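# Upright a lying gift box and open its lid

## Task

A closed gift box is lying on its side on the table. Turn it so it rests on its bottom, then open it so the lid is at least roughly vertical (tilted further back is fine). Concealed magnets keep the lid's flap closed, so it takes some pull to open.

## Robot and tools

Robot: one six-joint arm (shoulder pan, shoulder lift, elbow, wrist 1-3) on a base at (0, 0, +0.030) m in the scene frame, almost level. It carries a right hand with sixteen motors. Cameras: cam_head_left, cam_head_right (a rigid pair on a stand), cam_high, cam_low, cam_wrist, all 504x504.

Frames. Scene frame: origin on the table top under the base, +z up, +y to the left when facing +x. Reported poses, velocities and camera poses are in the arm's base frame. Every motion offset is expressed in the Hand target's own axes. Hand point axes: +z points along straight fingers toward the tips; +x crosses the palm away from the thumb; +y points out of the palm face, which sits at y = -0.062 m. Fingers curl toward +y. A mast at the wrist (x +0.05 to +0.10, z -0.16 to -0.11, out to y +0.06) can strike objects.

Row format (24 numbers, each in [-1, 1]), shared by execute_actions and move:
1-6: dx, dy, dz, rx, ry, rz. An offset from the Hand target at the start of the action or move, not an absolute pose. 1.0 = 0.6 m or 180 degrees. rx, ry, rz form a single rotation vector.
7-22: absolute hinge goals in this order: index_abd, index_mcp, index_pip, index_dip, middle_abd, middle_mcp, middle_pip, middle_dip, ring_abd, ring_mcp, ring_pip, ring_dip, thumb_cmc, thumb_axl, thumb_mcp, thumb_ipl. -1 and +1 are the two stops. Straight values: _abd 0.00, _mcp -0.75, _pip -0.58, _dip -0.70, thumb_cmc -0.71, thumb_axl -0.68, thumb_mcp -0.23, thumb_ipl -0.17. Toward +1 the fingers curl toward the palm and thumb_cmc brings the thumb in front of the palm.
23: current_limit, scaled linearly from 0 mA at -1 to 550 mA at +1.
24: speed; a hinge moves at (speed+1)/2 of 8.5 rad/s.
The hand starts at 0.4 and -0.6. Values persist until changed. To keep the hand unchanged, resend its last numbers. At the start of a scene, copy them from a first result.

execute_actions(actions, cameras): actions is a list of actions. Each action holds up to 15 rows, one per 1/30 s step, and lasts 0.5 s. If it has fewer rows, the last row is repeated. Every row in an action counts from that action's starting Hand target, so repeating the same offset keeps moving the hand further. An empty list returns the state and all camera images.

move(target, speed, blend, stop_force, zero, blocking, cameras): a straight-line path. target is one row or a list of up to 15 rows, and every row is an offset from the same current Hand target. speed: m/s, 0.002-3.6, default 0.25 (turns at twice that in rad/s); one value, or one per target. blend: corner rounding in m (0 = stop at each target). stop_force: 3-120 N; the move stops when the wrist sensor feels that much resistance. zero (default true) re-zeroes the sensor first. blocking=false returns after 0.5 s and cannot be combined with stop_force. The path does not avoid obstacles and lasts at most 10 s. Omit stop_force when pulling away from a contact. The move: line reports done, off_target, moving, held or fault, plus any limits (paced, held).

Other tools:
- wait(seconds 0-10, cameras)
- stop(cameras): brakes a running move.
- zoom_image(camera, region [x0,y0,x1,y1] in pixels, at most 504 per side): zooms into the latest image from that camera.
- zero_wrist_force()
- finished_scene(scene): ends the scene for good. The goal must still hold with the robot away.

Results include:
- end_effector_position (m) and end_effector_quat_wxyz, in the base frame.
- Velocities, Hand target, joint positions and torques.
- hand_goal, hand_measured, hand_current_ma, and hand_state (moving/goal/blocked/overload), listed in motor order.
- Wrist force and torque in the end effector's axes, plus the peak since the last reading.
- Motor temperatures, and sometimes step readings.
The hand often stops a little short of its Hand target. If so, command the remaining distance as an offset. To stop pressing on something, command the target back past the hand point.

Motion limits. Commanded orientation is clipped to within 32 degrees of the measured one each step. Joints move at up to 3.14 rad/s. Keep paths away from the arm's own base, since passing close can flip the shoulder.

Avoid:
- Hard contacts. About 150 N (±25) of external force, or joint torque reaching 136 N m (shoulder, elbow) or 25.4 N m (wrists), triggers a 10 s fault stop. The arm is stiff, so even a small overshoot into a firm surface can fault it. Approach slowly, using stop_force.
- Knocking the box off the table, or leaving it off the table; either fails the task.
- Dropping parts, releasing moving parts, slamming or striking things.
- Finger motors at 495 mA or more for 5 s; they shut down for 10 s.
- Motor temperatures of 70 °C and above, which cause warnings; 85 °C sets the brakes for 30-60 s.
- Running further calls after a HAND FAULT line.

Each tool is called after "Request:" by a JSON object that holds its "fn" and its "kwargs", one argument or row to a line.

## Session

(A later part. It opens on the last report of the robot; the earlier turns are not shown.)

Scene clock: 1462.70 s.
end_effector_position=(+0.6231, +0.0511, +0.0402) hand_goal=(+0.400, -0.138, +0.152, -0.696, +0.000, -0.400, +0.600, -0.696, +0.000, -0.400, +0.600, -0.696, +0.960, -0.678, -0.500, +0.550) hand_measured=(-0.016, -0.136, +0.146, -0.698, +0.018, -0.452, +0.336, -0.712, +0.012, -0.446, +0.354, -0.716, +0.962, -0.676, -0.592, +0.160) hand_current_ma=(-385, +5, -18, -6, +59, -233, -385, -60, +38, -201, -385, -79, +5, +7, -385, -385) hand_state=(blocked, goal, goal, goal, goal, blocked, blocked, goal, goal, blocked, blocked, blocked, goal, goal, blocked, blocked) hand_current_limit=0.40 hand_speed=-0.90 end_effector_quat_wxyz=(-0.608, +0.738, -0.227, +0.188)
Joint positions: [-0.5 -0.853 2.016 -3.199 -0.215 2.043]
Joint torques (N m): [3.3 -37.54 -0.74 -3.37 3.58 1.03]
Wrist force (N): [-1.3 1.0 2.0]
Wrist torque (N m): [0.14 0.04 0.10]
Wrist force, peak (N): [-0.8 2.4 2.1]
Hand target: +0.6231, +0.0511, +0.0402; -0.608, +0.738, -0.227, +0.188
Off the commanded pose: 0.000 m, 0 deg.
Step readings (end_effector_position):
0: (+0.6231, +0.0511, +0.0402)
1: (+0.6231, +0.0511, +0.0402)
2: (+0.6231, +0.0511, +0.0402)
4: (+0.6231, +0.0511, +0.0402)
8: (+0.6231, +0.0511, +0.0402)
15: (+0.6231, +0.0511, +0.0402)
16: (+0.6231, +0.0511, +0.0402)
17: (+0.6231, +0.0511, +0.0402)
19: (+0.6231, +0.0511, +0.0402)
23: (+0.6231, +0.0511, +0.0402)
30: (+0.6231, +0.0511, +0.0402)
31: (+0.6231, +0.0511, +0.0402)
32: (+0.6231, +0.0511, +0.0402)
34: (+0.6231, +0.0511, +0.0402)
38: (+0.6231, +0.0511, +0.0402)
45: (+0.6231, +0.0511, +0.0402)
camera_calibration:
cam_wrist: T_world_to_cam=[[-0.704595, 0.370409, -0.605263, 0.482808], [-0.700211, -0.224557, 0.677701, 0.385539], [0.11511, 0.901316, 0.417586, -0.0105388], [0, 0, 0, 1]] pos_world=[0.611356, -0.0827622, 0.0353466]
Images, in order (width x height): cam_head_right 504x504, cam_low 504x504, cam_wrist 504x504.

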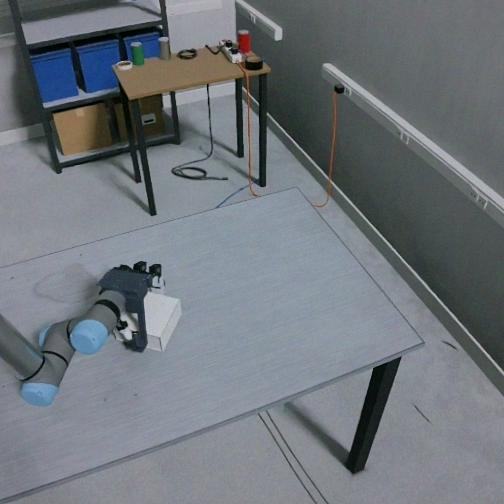

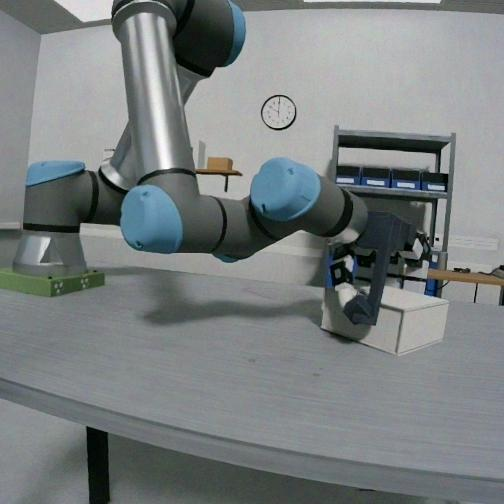

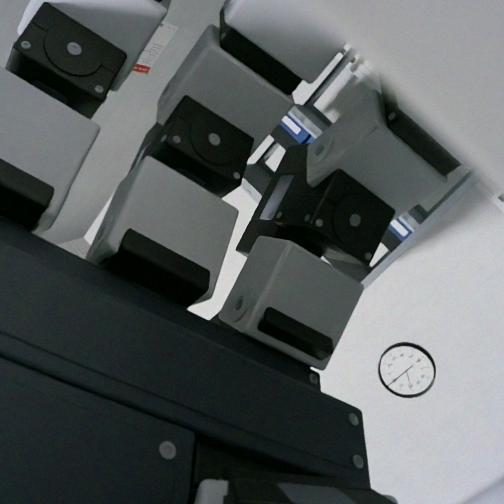

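Request:
{"fn": "execute_actions", "kwargs": {
  "actions": [
    [[0,0,0,0,0,0,-0.05,-0.137,0.153,-0.696,0,-0.4,-0.05,-0.696,0,-0.4,-0.05,-0.696,0.97,-0.678,-0.562,0,0.4,-0.6]]
  ]
}}

Request:
{"fn": "move", "kwargs": {
  "target": [-0.025,0,0,0,0,0,-0.05,-0.137,0.153,-0.696,0,-0.4,-0.05,-0.696,0,-0.4,-0.05,-0.696,0.97,-0.678,-0.562,0,0.4,-0.6],
  "speed": 0.05
}}

Request:
{"fn": "execute_actions", "kwargs": {
  "actions": [
    [[0,0,0,0,0,0,-0.05,-0.137,0.153,-0.696,0,-0.4,0.08,-0.696,0,-0.4,0.08,-0.696,0.97,-0.678,-0.562,0.1,0.1,-0.7]],
    [[0,0,0,0,0,0,-0.05,-0.137,0.153,-0.696,0,-0.4,0.6,-0.696,0,-0.4,0.6,-0.696,0.97,-0.678,-0.5,0.55,0.4,-0.93]],
    [[0,0,0,0,0,0,-0.05,-0.137,0.153,-0.696,0,-0.4,0.6,-0.696,0,-0.4,0.6,-0.696,0.97,-0.678,-0.5,0.55,0.4,-0.93]],
    [[0,0,0,0,0,0,0.5,-0.137,0.153,-0.696,0,-0.4,0.6,-0.696,0,-0.4,0.6,-0.696,0.97,-0.678,-0.5,0.55,0.4,-0.9]],
    [[0,0,0,0,0,0,0.5,-0.137,0.153,-0.696,0,-0.4,0.6,-0.696,0,-0.4,0.6,-0.696,0.97,-0.678,-0.5,0.55,0.4,-0.9]]
  ],
  "cameras": ["cam_head_right","cam_high","cam_low"]
}}

Request:
{"fn": "zoom_image", "kwargs": {
  "camera": "cam_low",
  "region": [280, 230, 450, 374]
}}

Request:
{"fn": "zoom_image", "kwargs": {
  "camera": "cam_high",
  "region": [280, 200, 440, 360]
}}

Scene clock: 1482.83 s.
end_effector_position=(+0.6231, +0.0511, +0.0402) hand_goal=(-0.050, -0.138, +0.152, -0.696, +0.000, -0.400, -0.050, -0.696, +0.000, -0.400, -0.050, -0.696, +0.970, -0.678, -0.562, +0.000) hand_measured=(-0.050, -0.134, +0.148, -0.698, +0.004, -0.396, -0.046, -0.698, +0.004, -0.394, -0.046, -0.698, +0.964, -0.676, -0.562, +0.004) hand_current_ma=(+0, +11, -12, -6, +9, +17, +14, -7, +8, +19, +15, -8, -18, +7, +1, +14) hand_state=(goal, goal, goal, goal, goal, goal, goal, goal, goal, goal, goal, goal, goal, goal, goal, goal) hand_current_limit=0.40 hand_speed=-0.60 end_effector_quat_wxyz=(-0.608, +0.738, -0.227, +0.188)
Joint positions: [-0.5 -0.853 2.016 -3.199 -0.215 2.043]
Joint torques (N m): [3.09 -38.73 -1.7 -3.13 3.67 0.84]
Wrist force (N): [-0.7 -0.1 1.4]
Wrist torque (N m): [0.02 0.03 0.13]
Wrist force, peak (N): [-1.1 0.9 2.2]
Hand target: +0.6231, +0.0511, +0.0402; -0.608, +0.738, -0.227, +0.188
Off the commanded pose: 0.000 m, 0 deg.
Step readings (end_effector_position):
0: (+0.6231, +0.0511, +0.0402)
1: (+0.6231, +0.0511, +0.0402)
2: (+0.6231, +0.0511, +0.0402)
4: (+0.6231, +0.0511, +0.0402)
8: (+0.6231, +0.0511, +0.0402)
15: (+0.6231, +0.0511, +0.0402)

Scene clock: 1483.83 s.
end_effector_position=(+0.6107, +0.0595, +0.0402) hand_goal=(-0.050, -0.138, +0.152, -0.696, +0.000, -0.400, -0.050, -0.696, +0.000, -0.400, -0.050, -0.696, +0.970, -0.678, -0.562, +0.000) hand_measured=(-0.050, -0.134, +0.148, -0.698, +0.004, -0.394, -0.046, -0.698, +0.002, -0.394, -0.046, -0.698, +0.964, -0.676, -0.562, +0.004) hand_current_ma=(+0, +11, -12, -6, +9, +18, +14, -7, +8, +20, +15, -8, -18, +7, +1, +14) hand_state=(goal, goal, goal, goal, goal, goal, goal, goal, goal, goal, goal, goal, goal, goal, goal, goal) hand_current_limit=0.40 hand_speed=-0.60 end_effector_quat_wxyz=(-0.608, +0.738, -0.226, +0.188)
Joint positions: [-0.497 -0.865 2.056 -3.238 -0.216 2.055]
Joint torques (N m): [5.3 -50.73 0.16 -4.08 0.22 2.06]
Wrist force (N): [-0.9 0.1 1.5]
Wrist torque (N m): [0.04 0.08 0.10]
Wrist force, peak (N): [-1.1 0.1 1.7]
Hand target: +0.6107, +0.0595, +0.0402; -0.608, +0.738, -0.227, +0.188
Off the commanded pose: 0.000 m, 0 deg.
move: done

Scene clock: 1486.63 s.
end_effector_position=(+0.6107, +0.0595, +0.0402) hand_goal=(+0.500, -0.138, +0.152, -0.696, +0.000, -0.400, +0.600, -0.696, +0.000, -0.400, +0.600, -0.696, +0.970, -0.678, -0.500, +0.550) hand_measured=(+0.296, -0.138, +0.150, -0.698, +0.014, -0.462, +0.332, -0.706, +0.008, -0.440, +0.338, -0.718, +0.964, -0.676, -0.588, +0.162) hand_current_ma=(-385, +3, -9, -6, +45, -284, -385, -39, +26, -169, -385, -80, -19, +7, -385, -385) hand_state=(blocked, goal, goal, goal, goal, blocked, blocked, goal, goal, blocked, blocked, blocked, goal, goal, blocked, blocked) hand_current_limit=0.40 hand_speed=-0.90 end_effector_quat_wxyz=(-0.608, +0.738, -0.227, +0.188)
Joint positions: [-0.497 -0.865 2.056 -3.239 -0.217 2.055]
Joint torques (N m): [3.59 -33.89 0.15 -3.49 1.67 1.41]
Wrist force (N): [-0.9 1.7 1.8]
Wrist torque (N m): [0.12 0.05 0.22]
Wrist force, peak (N): [-0.9 2.1 2.0]
Hand target: +0.6107, +0.0595, +0.0402; -0.608, +0.738, -0.227, +0.188
Off the commanded pose: 0.000 m, 0 deg.
Step readings (end_effector_position):
0: (+0.6107, +0.0595, +0.0402)
1: (+0.6107, +0.0595, +0.0402)
2: (+0.6107, +0.0595, +0.0402)
4: (+0.6107, +0.0595, +0.0402)
8: (+0.6107, +0.0595, +0.0402)
15: (+0.6107, +0.0595, +0.0402)
16: (+0.6107, +0.0595, +0.0402)
17: (+0.6107, +0.0595, +0.0402)
19: (+0.6107, +0.0595, +0.0402)
23: (+0.6107, +0.0595, +0.0402)
30: (+0.6107, +0.0595, +0.0402)
31: (+0.6107, +0.0595, +0.0402)
32: (+0.6107, +0.0595, +0.0402)
34: (+0.6107, +0.0595, +0.0402)
38: (+0.6107, +0.0595, +0.0402)
45: (+0.6107, +0.0595, +0.0402)
46: (+0.6107, +0.0595, +0.0402)
47: (+0.6107, +0.0595, +0.0402)
49: (+0.6107, +0.0595, +0.0402)
53: (+0.6107, +0.0595, +0.0402)
60: (+0.6107, +0.0595, +0.0402)
61: (+0.6107, +0.0595, +0.0402)
62: (+0.6107, +0.0595, +0.0402)
64: (+0.6107, +0.0595, +0.0402)
68: (+0.6107, +0.0595, +0.0402)
75: (+0.6107, +0.0595, +0.0402)
Images, in order (width x height): cam_head_right 504x504, cam_high 504x504, cam_low 504x504.

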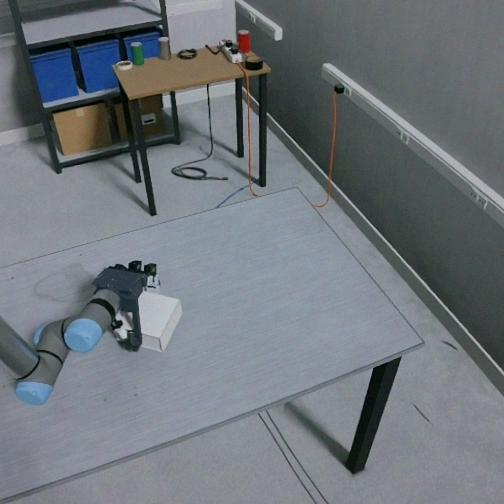

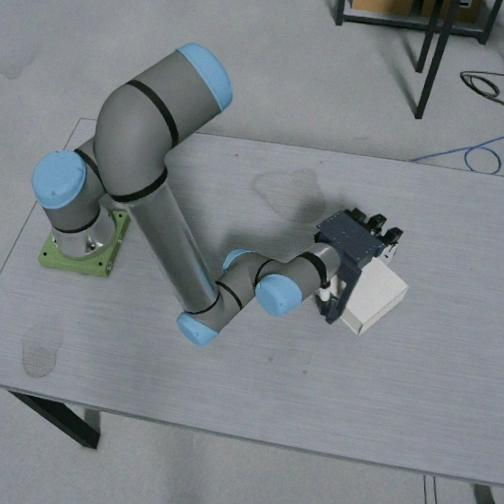

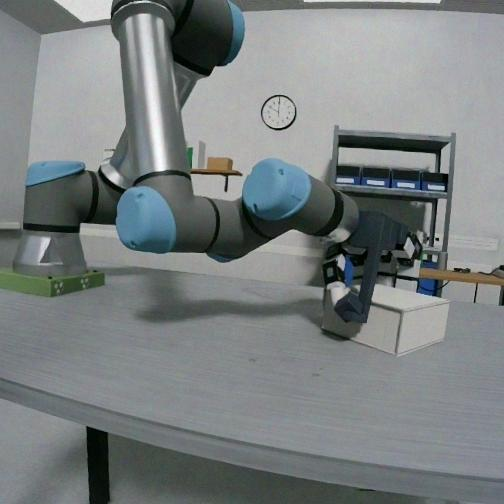

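Scaled by 2.965.

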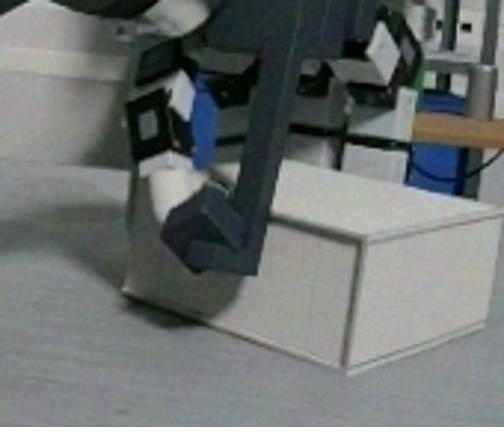

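Scaled by 3.150.

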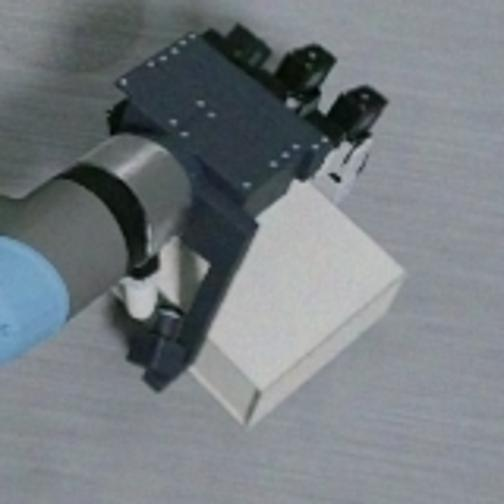

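Request:
{"fn": "execute_actions", "kwargs": {
  "actions": [
    [[0,0,0,0,0,0,0.6,-0.548,0.591,-0.696,0,-0.4,0.6,-0.696,0,-0.4,0.6,-0.696,0.97,-0.678,-0.5,0.55,0.6,-0.9]],
    [[0,0,0,0,0,0,0.6,-0.548,0.591,-0.696,0,-0.4,0.6,-0.696,0,-0.4,0.6,-0.696,0.97,-0.678,-0.5,0.55,0.6,-0.9]],
    [[0,0,0,0,0,0,0.6,-0.548,0.591,-0.696,0,-0.4,0.6,-0.696,0,-0.4,0.6,-0.696,0.97,-0.678,-0.5,0.55,0.6,-0.9]],
    [[0,0,0,0,0,0,0.6,-0.548,0.591,-0.696,0,-0.4,0.6,-0.696,0,-0.4,0.6,-0.696,0.97,-0.678,-0.5,0.55,0.6,-0.9]]
  ],
  "cameras": ["cam_head_right","cam_high","cam_low"]
}}

Request:
{"fn": "zoom_image", "kwargs": {
  "camera": "cam_low",
  "region": [280, 230, 450, 374]
}}

Request:
{"fn": "zoom_image", "kwargs": {
  "camera": "cam_high",
  "region": [280, 200, 440, 360]
}}

Scene clock: 1502.40 s.
end_effector_position=(+0.6107, +0.0595, +0.0402) hand_goal=(+0.600, -0.548, +0.590, -0.696, +0.000, -0.400, +0.600, -0.696, +0.000, -0.400, +0.600, -0.696, +0.970, -0.678, -0.500, +0.550) hand_measured=(+0.444, -0.488, +0.616, -0.698, +0.036, -0.480, +0.366, -0.712, +0.010, -0.450, +0.358, -0.720, +0.964, -0.676, -0.588, +0.162) hand_current_ma=(-440, +269, +98, -5, +122, -371, -440, -61, +32, -222, -440, -95, -19, +7, -440, -440) hand_state=(blocked, blocked, blocked, goal, blocked, blocked, blocked, goal, goal, blocked, blocked, blocked, goal, goal, blocked, blocked) hand_current_limit=0.60 hand_speed=-0.90 end_effector_quat_wxyz=(-0.608, +0.738, -0.227, +0.188)
Joint positions: [-0.497 -0.865 2.056 -3.239 -0.216 2.055]
Joint torques (N m): [-1.31 -33.82 -3.16 -2.47 3.55 0.83]
Wrist force (N): [-1.0 1.5 1.9]
Wrist torque (N m): [0.09 0.04 0.18]
Wrist force, peak (N): [-1.1 1.8 2.0]
Hand target: +0.6107, +0.0595, +0.0402; -0.608, +0.738, -0.227, +0.188
Off the commanded pose: 0.000 m, 0 deg.
Step readings (end_effector_position):
0: (+0.6107, +0.0595, +0.0402)
1: (+0.6107, +0.0595, +0.0402)
2: (+0.6107, +0.0595, +0.0402)
4: (+0.6107, +0.0595, +0.0402)
8: (+0.6107, +0.0595, +0.0402)
15: (+0.6107, +0.0595, +0.0402)
16: (+0.6107, +0.0595, +0.0402)
17: (+0.6107, +0.0595, +0.0402)
19: (+0.6107, +0.0595, +0.0402)
23: (+0.6107, +0.0595, +0.0402)
30: (+0.6107, +0.0595, +0.0402)
31: (+0.6107, +0.0595, +0.0402)
32: (+0.6107, +0.0595, +0.0402)
34: (+0.6107, +0.0595, +0.0402)
38: (+0.6107, +0.0595, +0.0402)
45: (+0.6107, +0.0595, +0.0402)
46: (+0.6107, +0.0595, +0.0402)
47: (+0.6107, +0.0595, +0.0402)
49: (+0.6107, +0.0595, +0.0402)
53: (+0.6107, +0.0595, +0.0402)
60: (+0.6107, +0.0595, +0.0402)
Images, in order (width x height): cam_head_right 504x504, cam_high 504x504, cam_low 504x504.

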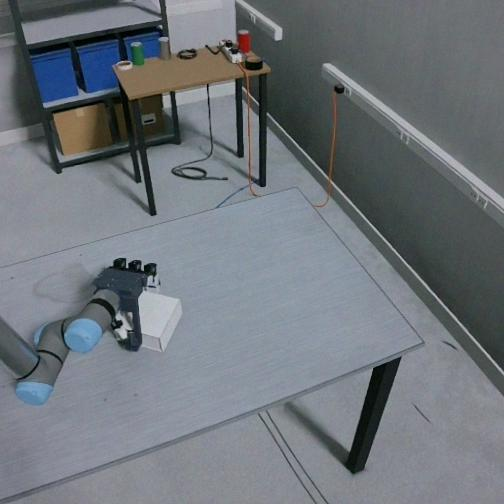

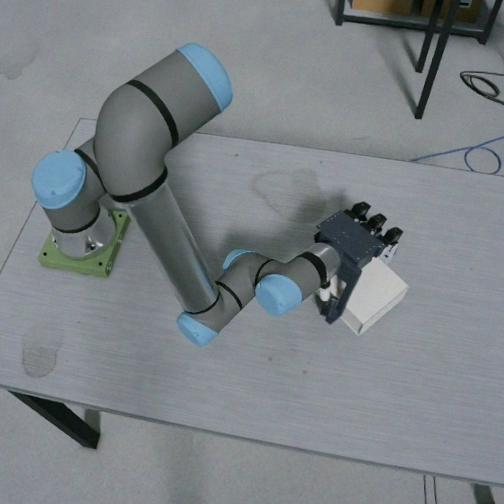

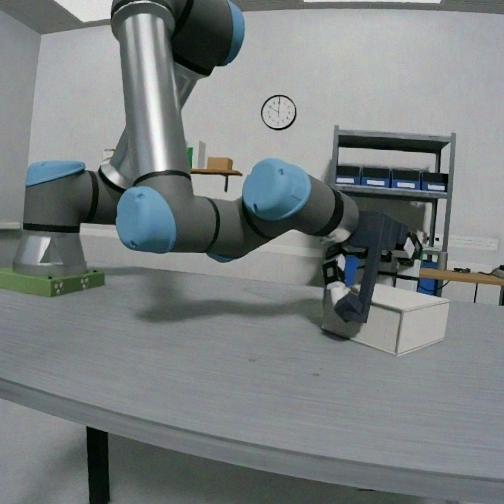

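Scaled by 2.965.

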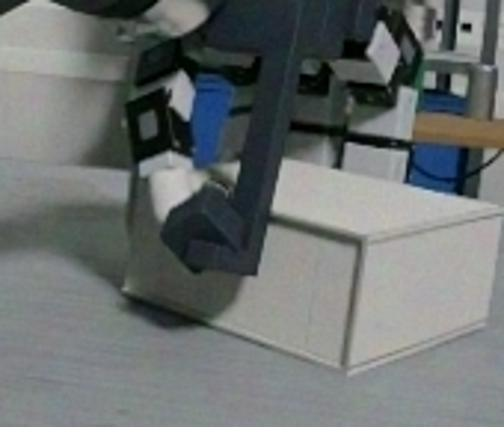

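Scaled by 3.150.

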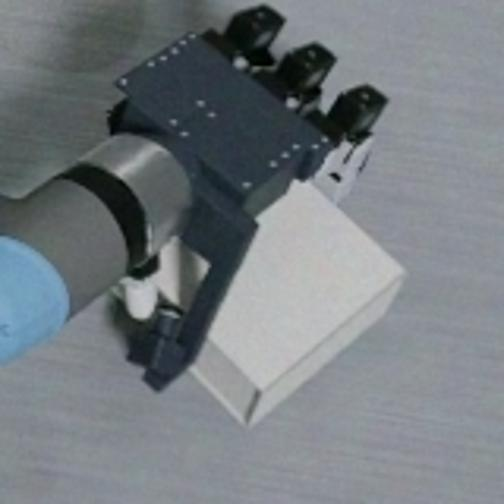

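Request:
{"fn": "execute_actions", "kwargs": {
  "actions": [
    [[0,0,0,0,0,0,-0.1,-0.548,0.4,-0.696,0,-0.4,0.6,-0.696,0,-0.4,0.6,-0.696,0.97,-0.678,-0.5,0.55,0.4,-0.7]]
  ]
}}

Request:
{"fn": "move", "kwargs": {
  "target": [
    [-0.0133,0.0019,0.0279,0,0.1636,0.0318,-0.1,-0.548,0.4,-0.696,0,-0.4,0.6,-0.696,0,-0.4,0.6,-0.696,0.97,-0.678,-0.5,0.55,0.4,-0.7],
    [0.0842,-0.0015,0.0092,0,0.3272,0.0636,-0.1,-0.548,0.4,-0.696,0,-0.4,0.6,-0.696,0,-0.4,0.6,-0.696,0.97,-0.678,-0.5,0.55,0.4,-0.7]
  ],
  "blend": [0.01,0],
  "speed": 0.15,
  "cameras": ["all"]
}}

Request:
{"fn": "zoom_image", "kwargs": {
  "camera": "cam_high",
  "region": [270, 200, 450, 380]
}}

Scene clock: 1620.57 s.
end_effector_position=(+0.6107, +0.0595, +0.0402) hand_goal=(-0.100, -0.548, +0.400, -0.696, +0.000, -0.400, +0.600, -0.696, +0.000, -0.400, +0.600, -0.696, +0.970, -0.678, -0.500, +0.550) hand_measured=(-0.096, -0.532, +0.404, -0.698, +0.024, -0.480, +0.366, -0.712, +0.002, -0.450, +0.358, -0.720, +0.964, -0.676, -0.590, +0.162) hand_current_ma=(+9, +61, +10, -5, +81, -373, -385, -62, +4, -222, -385, -97, -19, +7, -385, -385) hand_state=(goal, goal, goal, goal, blocked, blocked, blocked, goal, goal, blocked, blocked, blocked, goal, goal, blocked, blocked) hand_current_limit=0.40 hand_speed=-0.70 end_effector_quat_wxyz=(-0.608, +0.738, -0.227, +0.188)
Joint positions: [-0.497 -0.865 2.056 -3.239 -0.216 2.055]
Joint torques (N m): [-4.56 -33.93 -5.95 -1.68 3.51 0.42]
Wrist force (N): [-0.8 1.6 1.5]
Wrist torque (N m): [0.07 0.07 0.19]
Wrist force, peak (N): [-1.1 1.8 2.0]
Hand target: +0.6107, +0.0595, +0.0402; -0.608, +0.738, -0.227, +0.188
Off the commanded pose: 0.000 m, 0 deg.
Step readings (end_effector_position):
0: (+0.6107, +0.0595, +0.0402)
1: (+0.6107, +0.0595, +0.0402)
2: (+0.6107, +0.0595, +0.0402)
4: (+0.6107, +0.0595, +0.0402)
8: (+0.6107, +0.0595, +0.0402)
15: (+0.6107, +0.0595, +0.0402)

Scene clock: 1624.73 s.
end_effector_position=(+0.6556, +0.0357, +0.0401) hand_goal=(-0.100, -0.548, +0.400, -0.696, +0.000, -0.400, +0.600, -0.696, +0.000, -0.400, +0.600, -0.696, +0.970, -0.678, -0.500, +0.550) hand_measured=(-0.096, -0.532, +0.404, -0.698, +0.014, -0.480, +0.382, -0.716, -0.004, -0.452, +0.364, -0.720, +0.978, -0.678, -0.600, +0.162) hand_current_ma=(+9, +60, +9, -5, +45, -372, -385, -74, -9, -226, -385, -97, +30, +0, -385, -385) hand_state=(goal, goal, goal, goal, goal, blocked, blocked, goal, goal, blocked, blocked, blocked, goal, goal, blocked, blocked) hand_current_limit=0.40 hand_speed=-0.70 end_effector_quat_wxyz=(-0.433, +0.525, -0.565, +0.467)
Joint positions: [-0.239 -0.743 2.073 -4.279 -1.408 3.109]
Joint torques (N m): [5.22 -34.57 -16.65 -0.74 -1.8 1.53]
Wrist force (N): [-0.7 2.2 1.2]
Wrist torque (N m): [0.20 0.02 0.25]
Wrist force, peak (N): [-0.7 2.7 1.4]
Hand target: +0.6556, +0.0357, +0.0401; -0.433, +0.525, -0.565, +0.467
Off the commanded pose: 0.000 m, 0 deg.
move: done
camera_calibration:
cam_wrist: T_world_to_cam=[[-0.0306443, 0.795934, -0.604608, 0.0543141], [-0.546019, 0.49333, 0.677118, 0.278158], [0.837212, 0.350877, 0.419477, -0.454271], [0, 0, 0, 1]] pos_world=[0.533865, -0.0210611, 0.035049]

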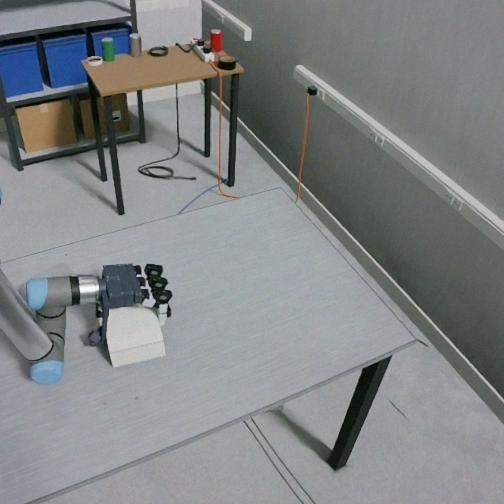

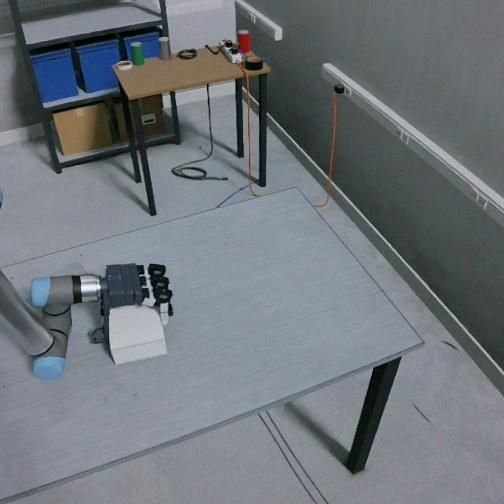

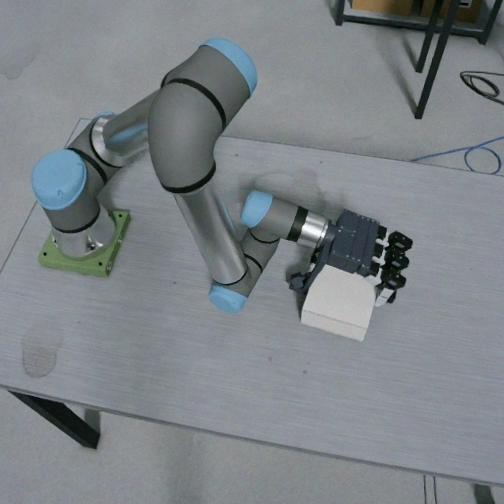

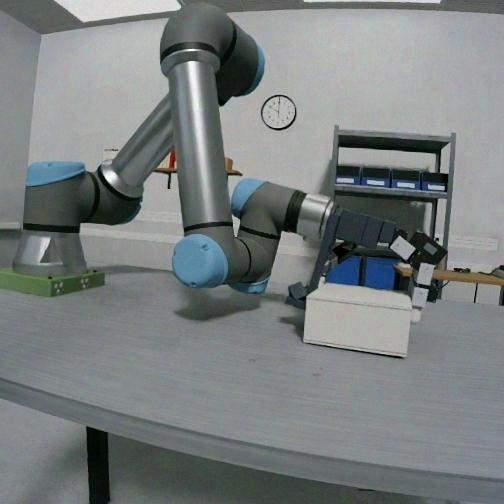

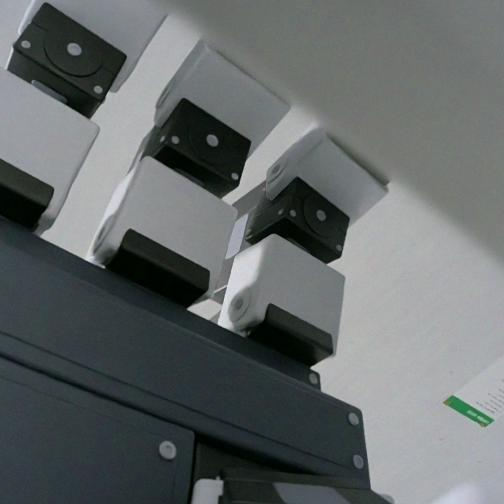

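Scaled by 2.800.

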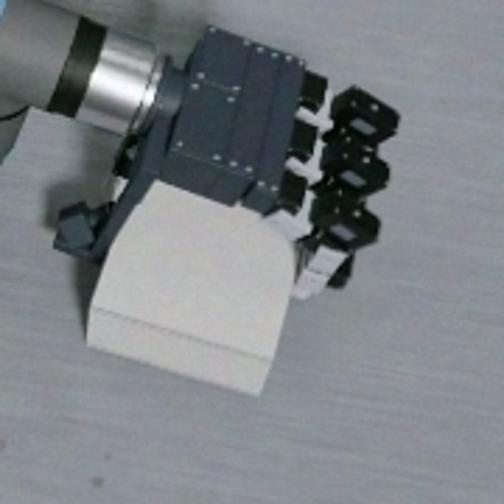

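Request:
{"fn": "zoom_image", "kwargs": {
  "camera": "cam_low",
  "region": [280, 220, 450, 374]
}}

Request:
{"fn": "zoom_image", "kwargs": {
  "camera": "cam_head_right",
  "region": [80, 250, 190, 370]
}}

Scaled by 2.965.

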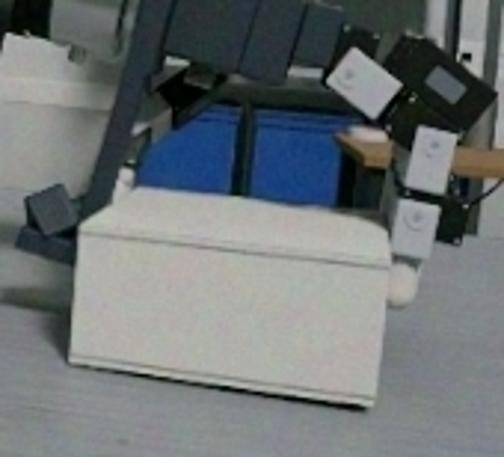

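Scaled by 4.200.

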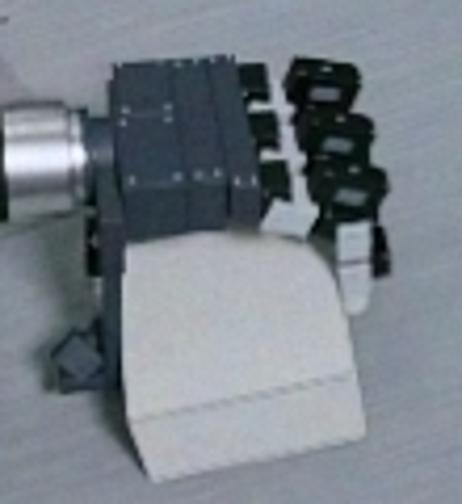

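Request:
{"fn": "execute_actions", "kwargs": {
  "actions": [
    [[0,0,0,0,0,0,-0.2,-0.548,0.255,-0.696,0,-0.4,-0.139,-0.696,0,-0.4,-0.139,-0.696,0.97,-0.678,-0.6,-0.1,0.4,-0.5]],
    [[0,0,0,0,0,0,-0.2,-0.548,0.255,-0.696,0,-0.4,-0.139,-0.696,0,-0.4,-0.139,-0.696,0.97,-0.678,-0.6,-0.1,0.4,-0.5]]
  ]
}}

Request:
{"fn": "move", "kwargs": {
  "target": [
    [0,-0.2127,-0.0413,0,0,0,-0.2,-0.548,0.255,-0.696,0,-0.4,-0.139,-0.696,0,-0.4,-0.139,-0.696,0.97,-0.678,-0.6,-0.1,0.4,-0.5],
    [0.0882,-0.1655,-0.1093,-0.0308,-0.4773,-0.1235,0,-0.411,-0.212,-0.696,0,-0.411,-0.212,-0.696,0,-0.411,-0.212,-0.696,0.83,-0.678,-0.73,-0.168,0.4,-0.4]
  ],
  "speed": [0.15,0.35],
  "cameras": ["all"]
}}

Request:
{"fn": "zoom_image", "kwargs": {
  "camera": "cam_high",
  "region": [270, 200, 450, 380]
}}

Request:
{"fn": "zoom_image", "kwargs": {
  "camera": "cam_low",
  "region": [280, 220, 450, 374]
}}

Scene clock: 1714.60 s.
end_effector_position=(+0.6556, +0.0357, +0.0401) hand_goal=(-0.200, -0.548, +0.254, -0.696, +0.000, -0.400, -0.140, -0.696, +0.000, -0.400, -0.140, -0.696, +0.970, -0.678, -0.600, -0.100) hand_measured=(-0.196, -0.532, +0.258, -0.698, +0.004, -0.394, -0.136, -0.698, -0.004, -0.394, -0.134, -0.698, +0.970, -0.678, -0.600, -0.096) hand_current_ma=(+10, +59, +13, -5, +9, +19, +16, -7, -9, +21, +17, -8, -3, +0, +2, +16) hand_state=(goal, goal, goal, goal, goal, goal, goal, goal, goal, goal, goal, goal, goal, goal, goal, goal) hand_current_limit=0.40 hand_speed=-0.50 end_effector_quat_wxyz=(-0.433, +0.525, -0.565, +0.467)
Joint positions: [-0.239 -0.743 2.073 -4.279 -1.409 3.109]
Joint torques (N m): [4.98 -35.23 -13.59 -0.73 -1.57 1.45]
Wrist force (N): [-0.7 0.2 0.9]
Wrist torque (N m): [0.06 0.04 0.10]
Wrist force, peak (N): [-0.8 2.6 1.4]
Hand target: +0.6556, +0.0357, +0.0401; -0.433, +0.525, -0.565, +0.467
Off the commanded pose: 0.000 m, 0 deg.
Step readings (end_effector_position):
0: (+0.6556, +0.0357, +0.0401)
1: (+0.6556, +0.0357, +0.0401)
2: (+0.6556, +0.0357, +0.0401)
4: (+0.6556, +0.0357, +0.0401)
8: (+0.6556, +0.0357, +0.0401)
15: (+0.6556, +0.0357, +0.0401)
16: (+0.6556, +0.0357, +0.0401)
17: (+0.6556, +0.0357, +0.0401)
19: (+0.6556, +0.0357, +0.0401)
23: (+0.6556, +0.0357, +0.0401)
30: (+0.6556, +0.0357, +0.0401)

Scene clock: 1720.40 s.
end_effector_position=(+0.6062, -0.0136, +0.1501) hand_goal=(+0.000, -0.412, -0.212, -0.696, +0.000, -0.412, -0.212, -0.696, +0.000, -0.412, -0.212, -0.696, +0.830, -0.678, -0.730, -0.168) hand_measured=(-0.004, -0.408, -0.206, -0.698, +0.002, -0.396, -0.208, -0.698, -0.002, -0.396, -0.206, -0.698, +0.830, -0.678, -0.720, -0.164) hand_current_ma=(-8, +14, +18, -5, +7, +60, +15, -7, -8, +66, +16, -8, +1, +0, +47, +19) hand_state=(goal, goal, goal, goal, goal, goal, goal, goal, goal, goal, goal, goal, goal, goal, goal, goal) hand_current_limit=0.40 hand_speed=-0.40 end_effector_quat_wxyz=(-0.587, +0.808, -0.039, +0.029)
Joint positions: [-0.535 -1.06 1.458 -1.054 -0.534 0.583]
Joint torques (N m): [-8.47 -34.73 -28.73 1.16 -0.63 -1.65]
Wrist force (N): [-0.9 0.6 1.1]
Wrist torque (N m): [0.13 0.01 0.25]
Wrist force, peak (N): [-1.0 0.9 1.6]
Hand target: +0.6062, -0.0136, +0.1501; -0.587, +0.808, -0.039, +0.029
Off the commanded pose: 0.000 m, 0 deg.
move: done
camera_calibration:
cam_wrist: T_world_to_cam=[[-0.803186, -0.0866912, -0.589387, 0.612543], [-0.497853, -0.445656, 0.743998, 0.14908], [-0.327162, 0.890997, 0.314785, 0.287183], [0, 0, 0, 1]] pos_world=[0.660161, -0.136338, 0.159709]

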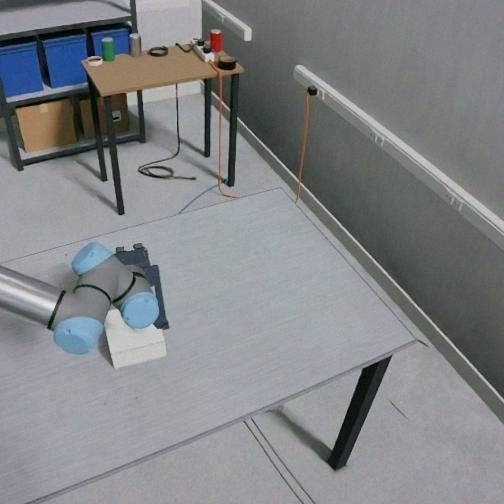

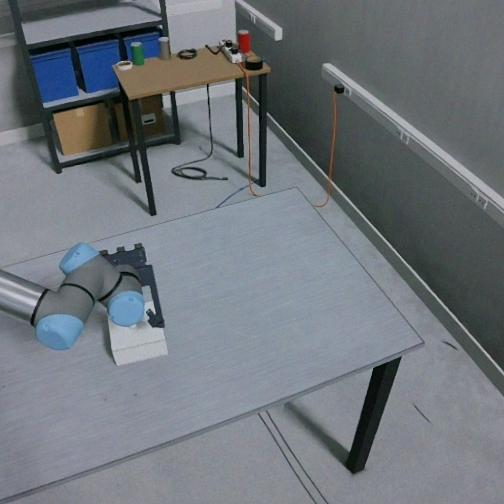

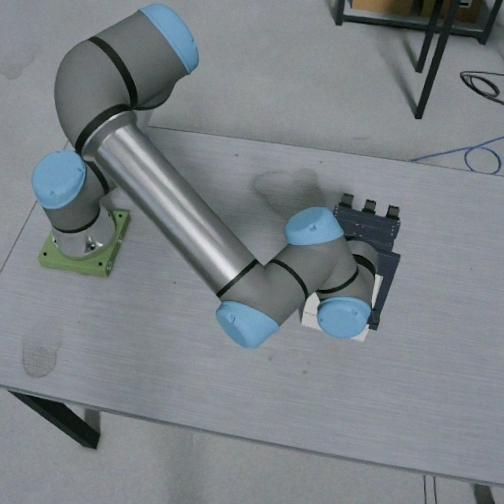

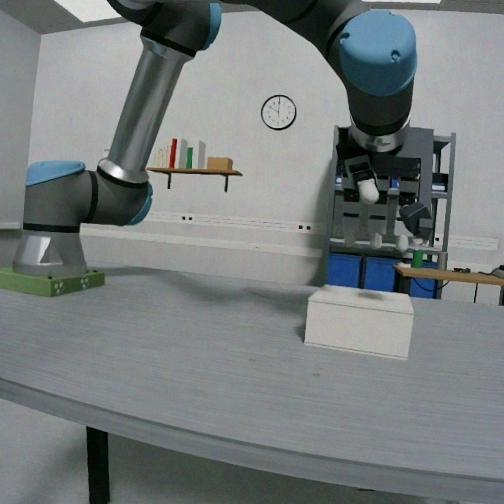

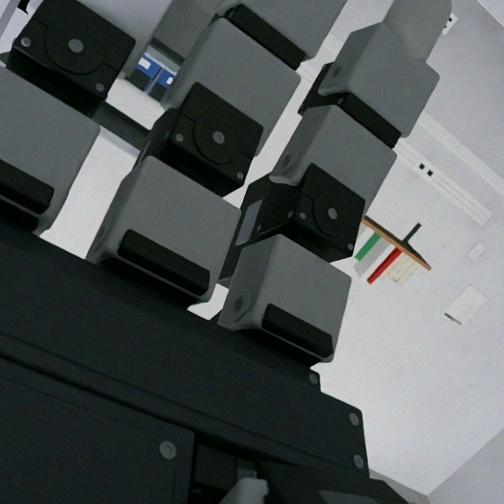

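Scaled by 2.800.

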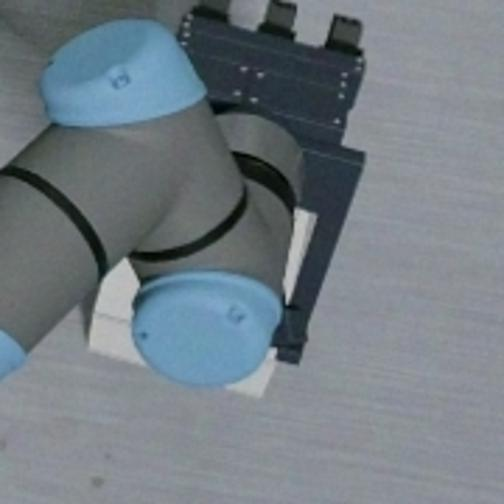

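Scaled by 2.965.

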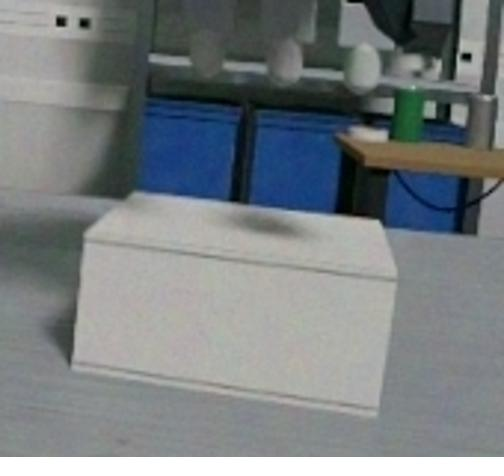

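Request:
{"fn": "move", "kwargs": {
  "target": [0,0.1427,0.0464,0,0,0,0,-0.411,-0.212,-0.696,0,-0.411,-0.212,-0.696,0,-0.411,-0.212,-0.696,0.83,-0.678,-0.73,-0.168,0.4,-0.4],
  "speed": 0.1,
  "stop_force": 5
}}

Request:
{"fn": "move", "kwargs": {
  "target": [0,0.0444,0.0144,0,0,0,0,-0.411,-0.212,-0.696,0,-0.411,-0.212,-0.696,0,-0.411,-0.212,-0.696,0.83,-0.678,-0.73,-0.168,0.4,-0.4],
  "speed": 0.03,
  "stop_force": 3,
  "cameras": ["all"]
}}

Request:
{"fn": "zoom_image", "kwargs": {
  "camera": "cam_high",
  "region": [270, 200, 450, 380]
}}

Request:
{"fn": "zoom_image", "kwargs": {
  "camera": "cam_low",
  "region": [280, 220, 450, 374]
}}

Request:
{"fn": "zoom_image", "kwargs": {
  "camera": "cam_head_right",
  "region": [60, 230, 200, 380]
}}

Scene clock: 1740.10 s.
end_effector_position=(+0.6063, -0.0137, +0.0600) hand_goal=(+0.000, -0.412, -0.212, -0.696, +0.000, -0.412, -0.212, -0.696, +0.000, -0.412, -0.212, -0.696, +0.830, -0.678, -0.730, -0.168) hand_measured=(-0.004, -0.408, -0.206, -0.698, +0.002, -0.396, -0.208, -0.698, -0.002, -0.396, -0.208, -0.698, +0.830, -0.678, -0.720, -0.164) hand_current_ma=(-8, +15, +18, -5, +7, +60, +15, -7, -8, +66, +16, -8, +1, +0, +46, +19) hand_state=(goal, goal, goal, goal, goal, goal, goal, goal, goal, goal, goal, goal, goal, goal, goal, goal) hand_current_limit=0.40 hand_speed=-0.40 end_effector_quat_wxyz=(-0.587, +0.808, -0.039, +0.029)
Joint positions: [-0.535 -0.959 1.552 -1.249 -0.534 0.583]
Joint torques (N m): [5.08 -36.47 -6.05 -2.49 3.05 1.63]
Wrist force (N): [-1.3 0.2 0.5]
Wrist torque (N m): [0.12 0.07 0.10]
Wrist force, peak (N): [-1.5 0.8 0.7]
Hand target: +0.6063, -0.0137, +0.0600; -0.587, +0.808, -0.039, +0.029
Off the commanded pose: 0.000 m, 0 deg.
move: done

Scene clock: 1742.10 s.
end_effector_position=(+0.6064, -0.0137, +0.0320) hand_goal=(+0.000, -0.412, -0.212, -0.696, +0.000, -0.412, -0.212, -0.696, +0.000, -0.412, -0.212, -0.696, +0.830, -0.678, -0.730, -0.168) hand_measured=(-0.004, -0.408, -0.206, -0.698, +0.002, -0.396, -0.208, -0.698, -0.002, -0.396, -0.208, -0.698, +0.830, -0.678, -0.720, -0.164) hand_current_ma=(-8, +15, +18, -5, +7, +60, +15, -7, -8, +66, +16, -8, +1, +0, +46, +19) hand_state=(goal, goal, goal, goal, goal, goal, goal, goal, goal, goal, goal, goal, goal, goal, goal, goal) hand_current_limit=0.40 hand_speed=-0.40 end_effector_quat_wxyz=(-0.587, +0.808, -0.039, +0.029)
Joint positions: [-0.535 -0.92 1.571 -1.306 -0.534 0.583]
Joint torques (N m): [-6.56 -37.1 -5.26 -2.4 -0.2 1.43]
Wrist force (N): [-1.1 0.5 1.0]
Wrist torque (N m): [0.10 0.01 0.15]
Wrist force, peak (N): [-1.2 0.4 1.0]
Hand target: +0.6064, -0.0137, +0.0320; -0.587, +0.808, -0.039, +0.029
Off the commanded pose: 0.000 m, 0 deg.
move: done
camera_calibration:
cam_wrist: T_world_to_cam=[[-0.803186, -0.0866912, -0.589387, 0.543147], [-0.497853, -0.445656, 0.743998, 0.236927], [-0.327162, 0.890997, 0.314785, 0.324482], [0, 0, 0, 1]] pos_world=[0.660361, -0.136438, 0.0417089]

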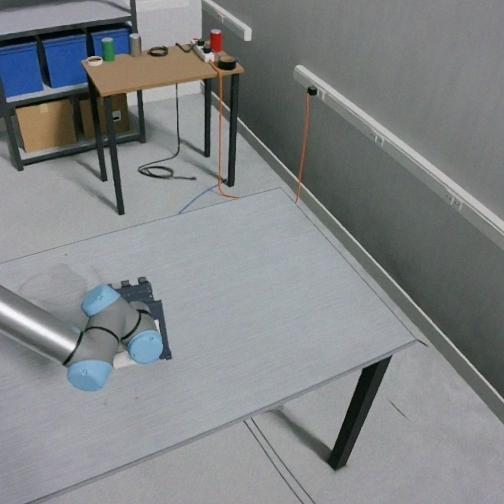

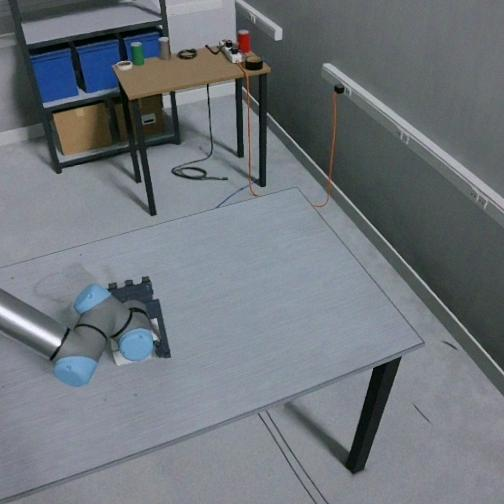

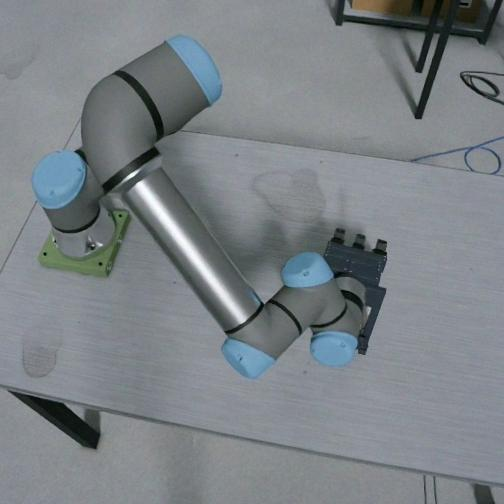

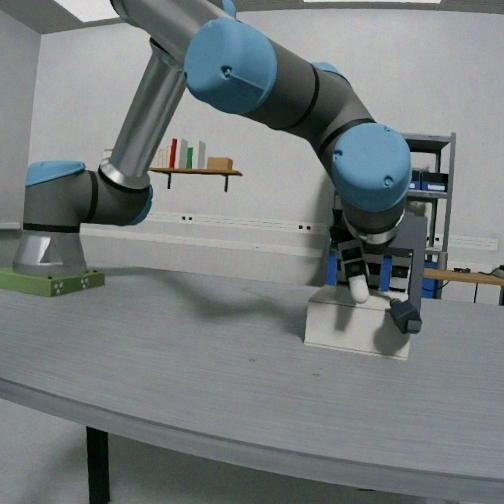

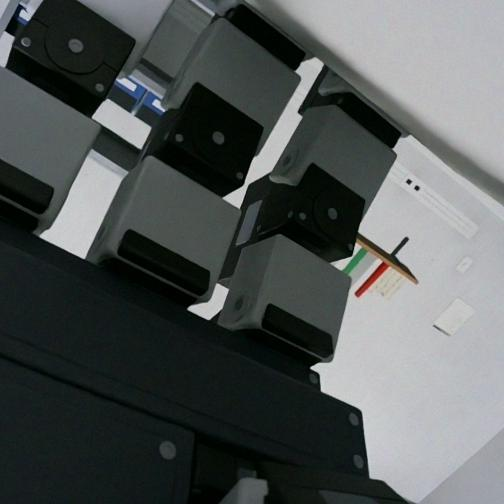

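Scaled by 2.800.

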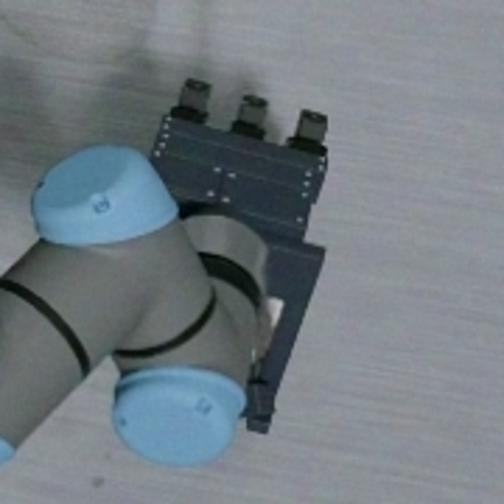

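Scaled by 2.965.

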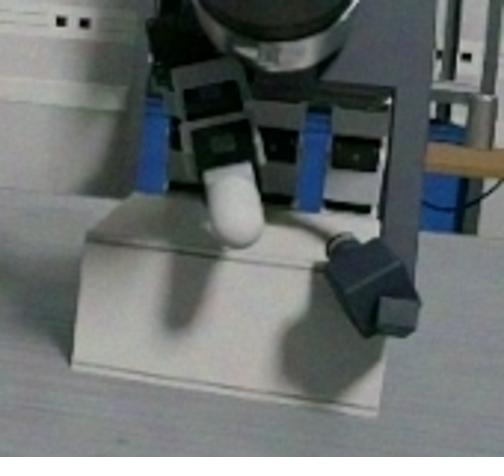

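Scaled by 3.360.

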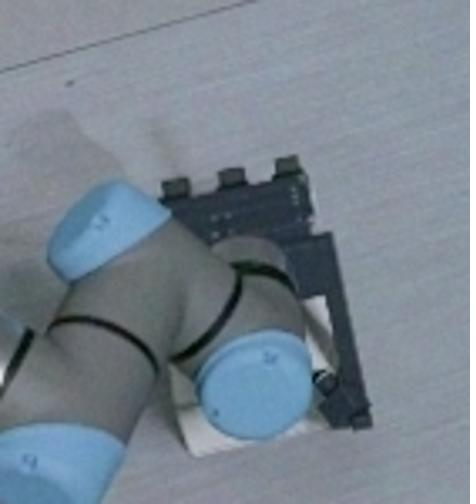

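Request:
{"fn": "execute_actions", "kwargs": {
  "actions": [
    [[0,0,0,0,0,0,0,-0.411,0.05,-0.696,0,-0.411,0.05,-0.696,0,-0.411,0.05,-0.696,0.83,-0.678,-0.69,0.1,0.1,-0.75]],
    [[0,0,0,0,0,0,0,-0.411,0.05,-0.696,0,-0.411,0.05,-0.696,0,-0.411,0.05,-0.696,0.83,-0.678,-0.69,0.1,0.1,-0.75]],
    [[0,0,0,0,0,0,0,-0.411,0.5,-0.696,0,-0.411,0.5,-0.696,0,-0.411,0.5,-0.696,0.83,-0.678,-0.6,0.5,0.1,-0.93]],
    [[0,0,0,0,0,0,0,-0.411,0.5,-0.696,0,-0.411,0.5,-0.696,0,-0.411,0.5,-0.696,0.83,-0.678,-0.6,0.5,0.1,-0.93]],
    [[0,0,0,0,0,0,0,-0.411,0.5,-0.696,0,-0.411,0.5,-0.696,0,-0.411,0.5,-0.696,0.83,-0.678,-0.6,0.5,0.1,-0.93]]
  ],
  "cameras": ["cam_head_right","cam_high","cam_low","cam_wrist"]
}}

Request:
{"fn": "zoom_image", "kwargs": {
  "camera": "cam_low",
  "region": [280, 220, 450, 374]
}}

Scene clock: 1759.50 s.
end_effector_position=(+0.6064, -0.0137, +0.0320) hand_goal=(+0.000, -0.412, +0.500, -0.696, +0.000, -0.412, +0.500, -0.696, +0.000, -0.412, +0.500, -0.696, +0.830, -0.678, -0.600, +0.500) hand_measured=(-0.002, -0.442, +0.232, -0.706, +0.002, -0.446, +0.244, -0.710, -0.002, -0.448, +0.250, -0.710, +0.824, -0.678, -0.634, +0.194) hand_current_ma=(-8, -128, -302, -39, +5, -143, -303, -48, -7, -149, -302, -50, -22, +0, -179, -303) hand_state=(goal, blocked, blocked, goal, goal, blocked, blocked, goal, goal, blocked, blocked, goal, goal, goal, blocked, blocked) hand_current_limit=0.10 hand_speed=-0.93 end_effector_quat_wxyz=(-0.587, +0.808, -0.039, +0.029)
Joint positions: [-0.535 -0.92 1.571 -1.306 -0.534 0.583]
Joint torques (N m): [-6.37 -40.56 -7.3 -2 0.42 1.43]
Wrist force (N): [-1.1 2.7 1.3]
Wrist torque (N m): [0.27 0.02 0.17]
Wrist force, peak (N): [-1.2 2.8 1.6]
Hand target: +0.6064, -0.0137, +0.0320; -0.587, +0.808, -0.039, +0.029
Off the commanded pose: 0.000 m, 0 deg.
Step readings (end_effector_position):
0: (+0.6064, -0.0137, +0.0320)
1: (+0.6064, -0.0137, +0.0320)
2: (+0.6064, -0.0137, +0.0320)
4: (+0.6064, -0.0137, +0.0320)
8: (+0.6064, -0.0137, +0.0320)
15: (+0.6064, -0.0137, +0.0320)
16: (+0.6064, -0.0137, +0.0320)
17: (+0.6064, -0.0137, +0.0320)
19: (+0.6064, -0.0137, +0.0320)
23: (+0.6064, -0.0137, +0.0320)
30: (+0.6064, -0.0137, +0.0320)
31: (+0.6064, -0.0137, +0.0320)
32: (+0.6064, -0.0137, +0.0320)
34: (+0.6064, -0.0137, +0.0320)
38: (+0.6064, -0.0137, +0.0320)
45: (+0.6064, -0.0137, +0.0320)
46: (+0.6064, -0.0137, +0.0320)
47: (+0.6064, -0.0137, +0.0320)
49: (+0.6064, -0.0137, +0.0320)
53: (+0.6064, -0.0137, +0.0320)
60: (+0.6064, -0.0137, +0.0320)
61: (+0.6064, -0.0137, +0.0320)
62: (+0.6064, -0.0137, +0.0320)
64: (+0.6064, -0.0137, +0.0320)
68: (+0.6064, -0.0137, +0.0320)
75: (+0.6064, -0.0137, +0.0320)
camera_calibration:
cam_wrist: T_world_to_cam=[[-0.803205, -0.0866388, -0.589368, 0.543166], [-0.497828, -0.445723, 0.743975, 0.236902], [-0.327152, 0.890969, 0.314875, 0.324467], [0, 0, 0, 1]] pos_world=[0.660361, -0.136438, 0.0417089]
Images, in order (width x height): cam_head_right 504x504, cam_high 504x504, cam_low 504x504, cam_wrist 504x504.

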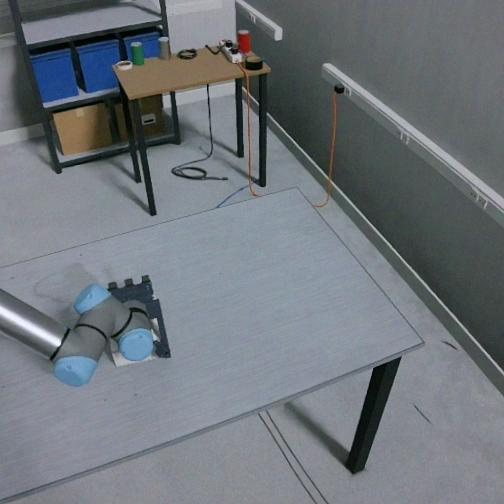

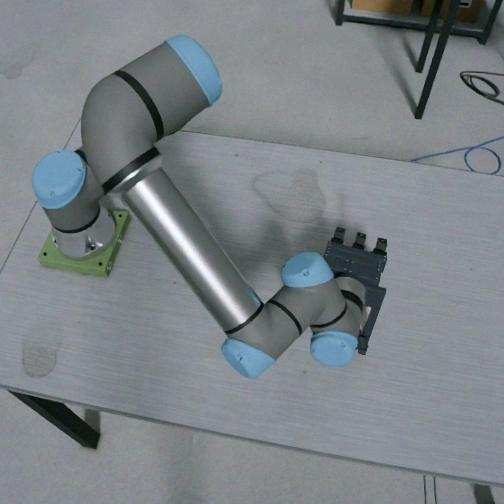

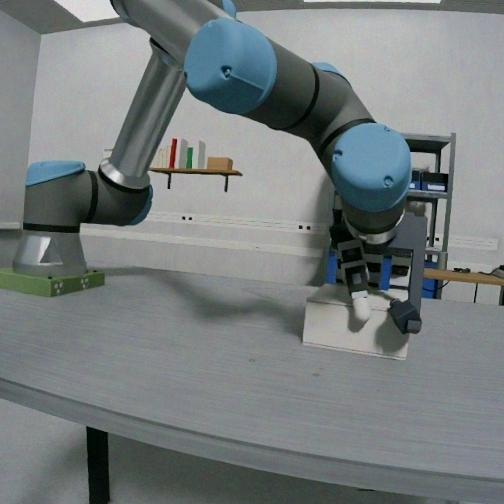

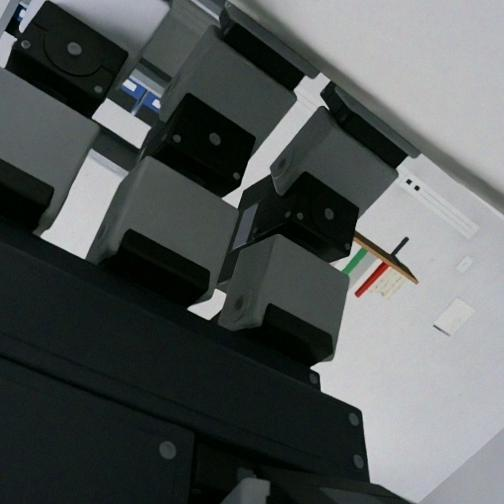

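Scaled by 2.965.

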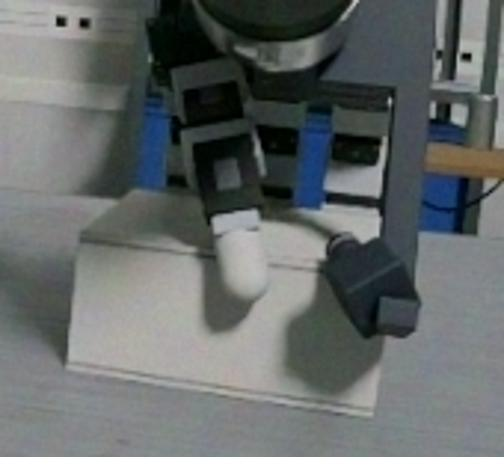

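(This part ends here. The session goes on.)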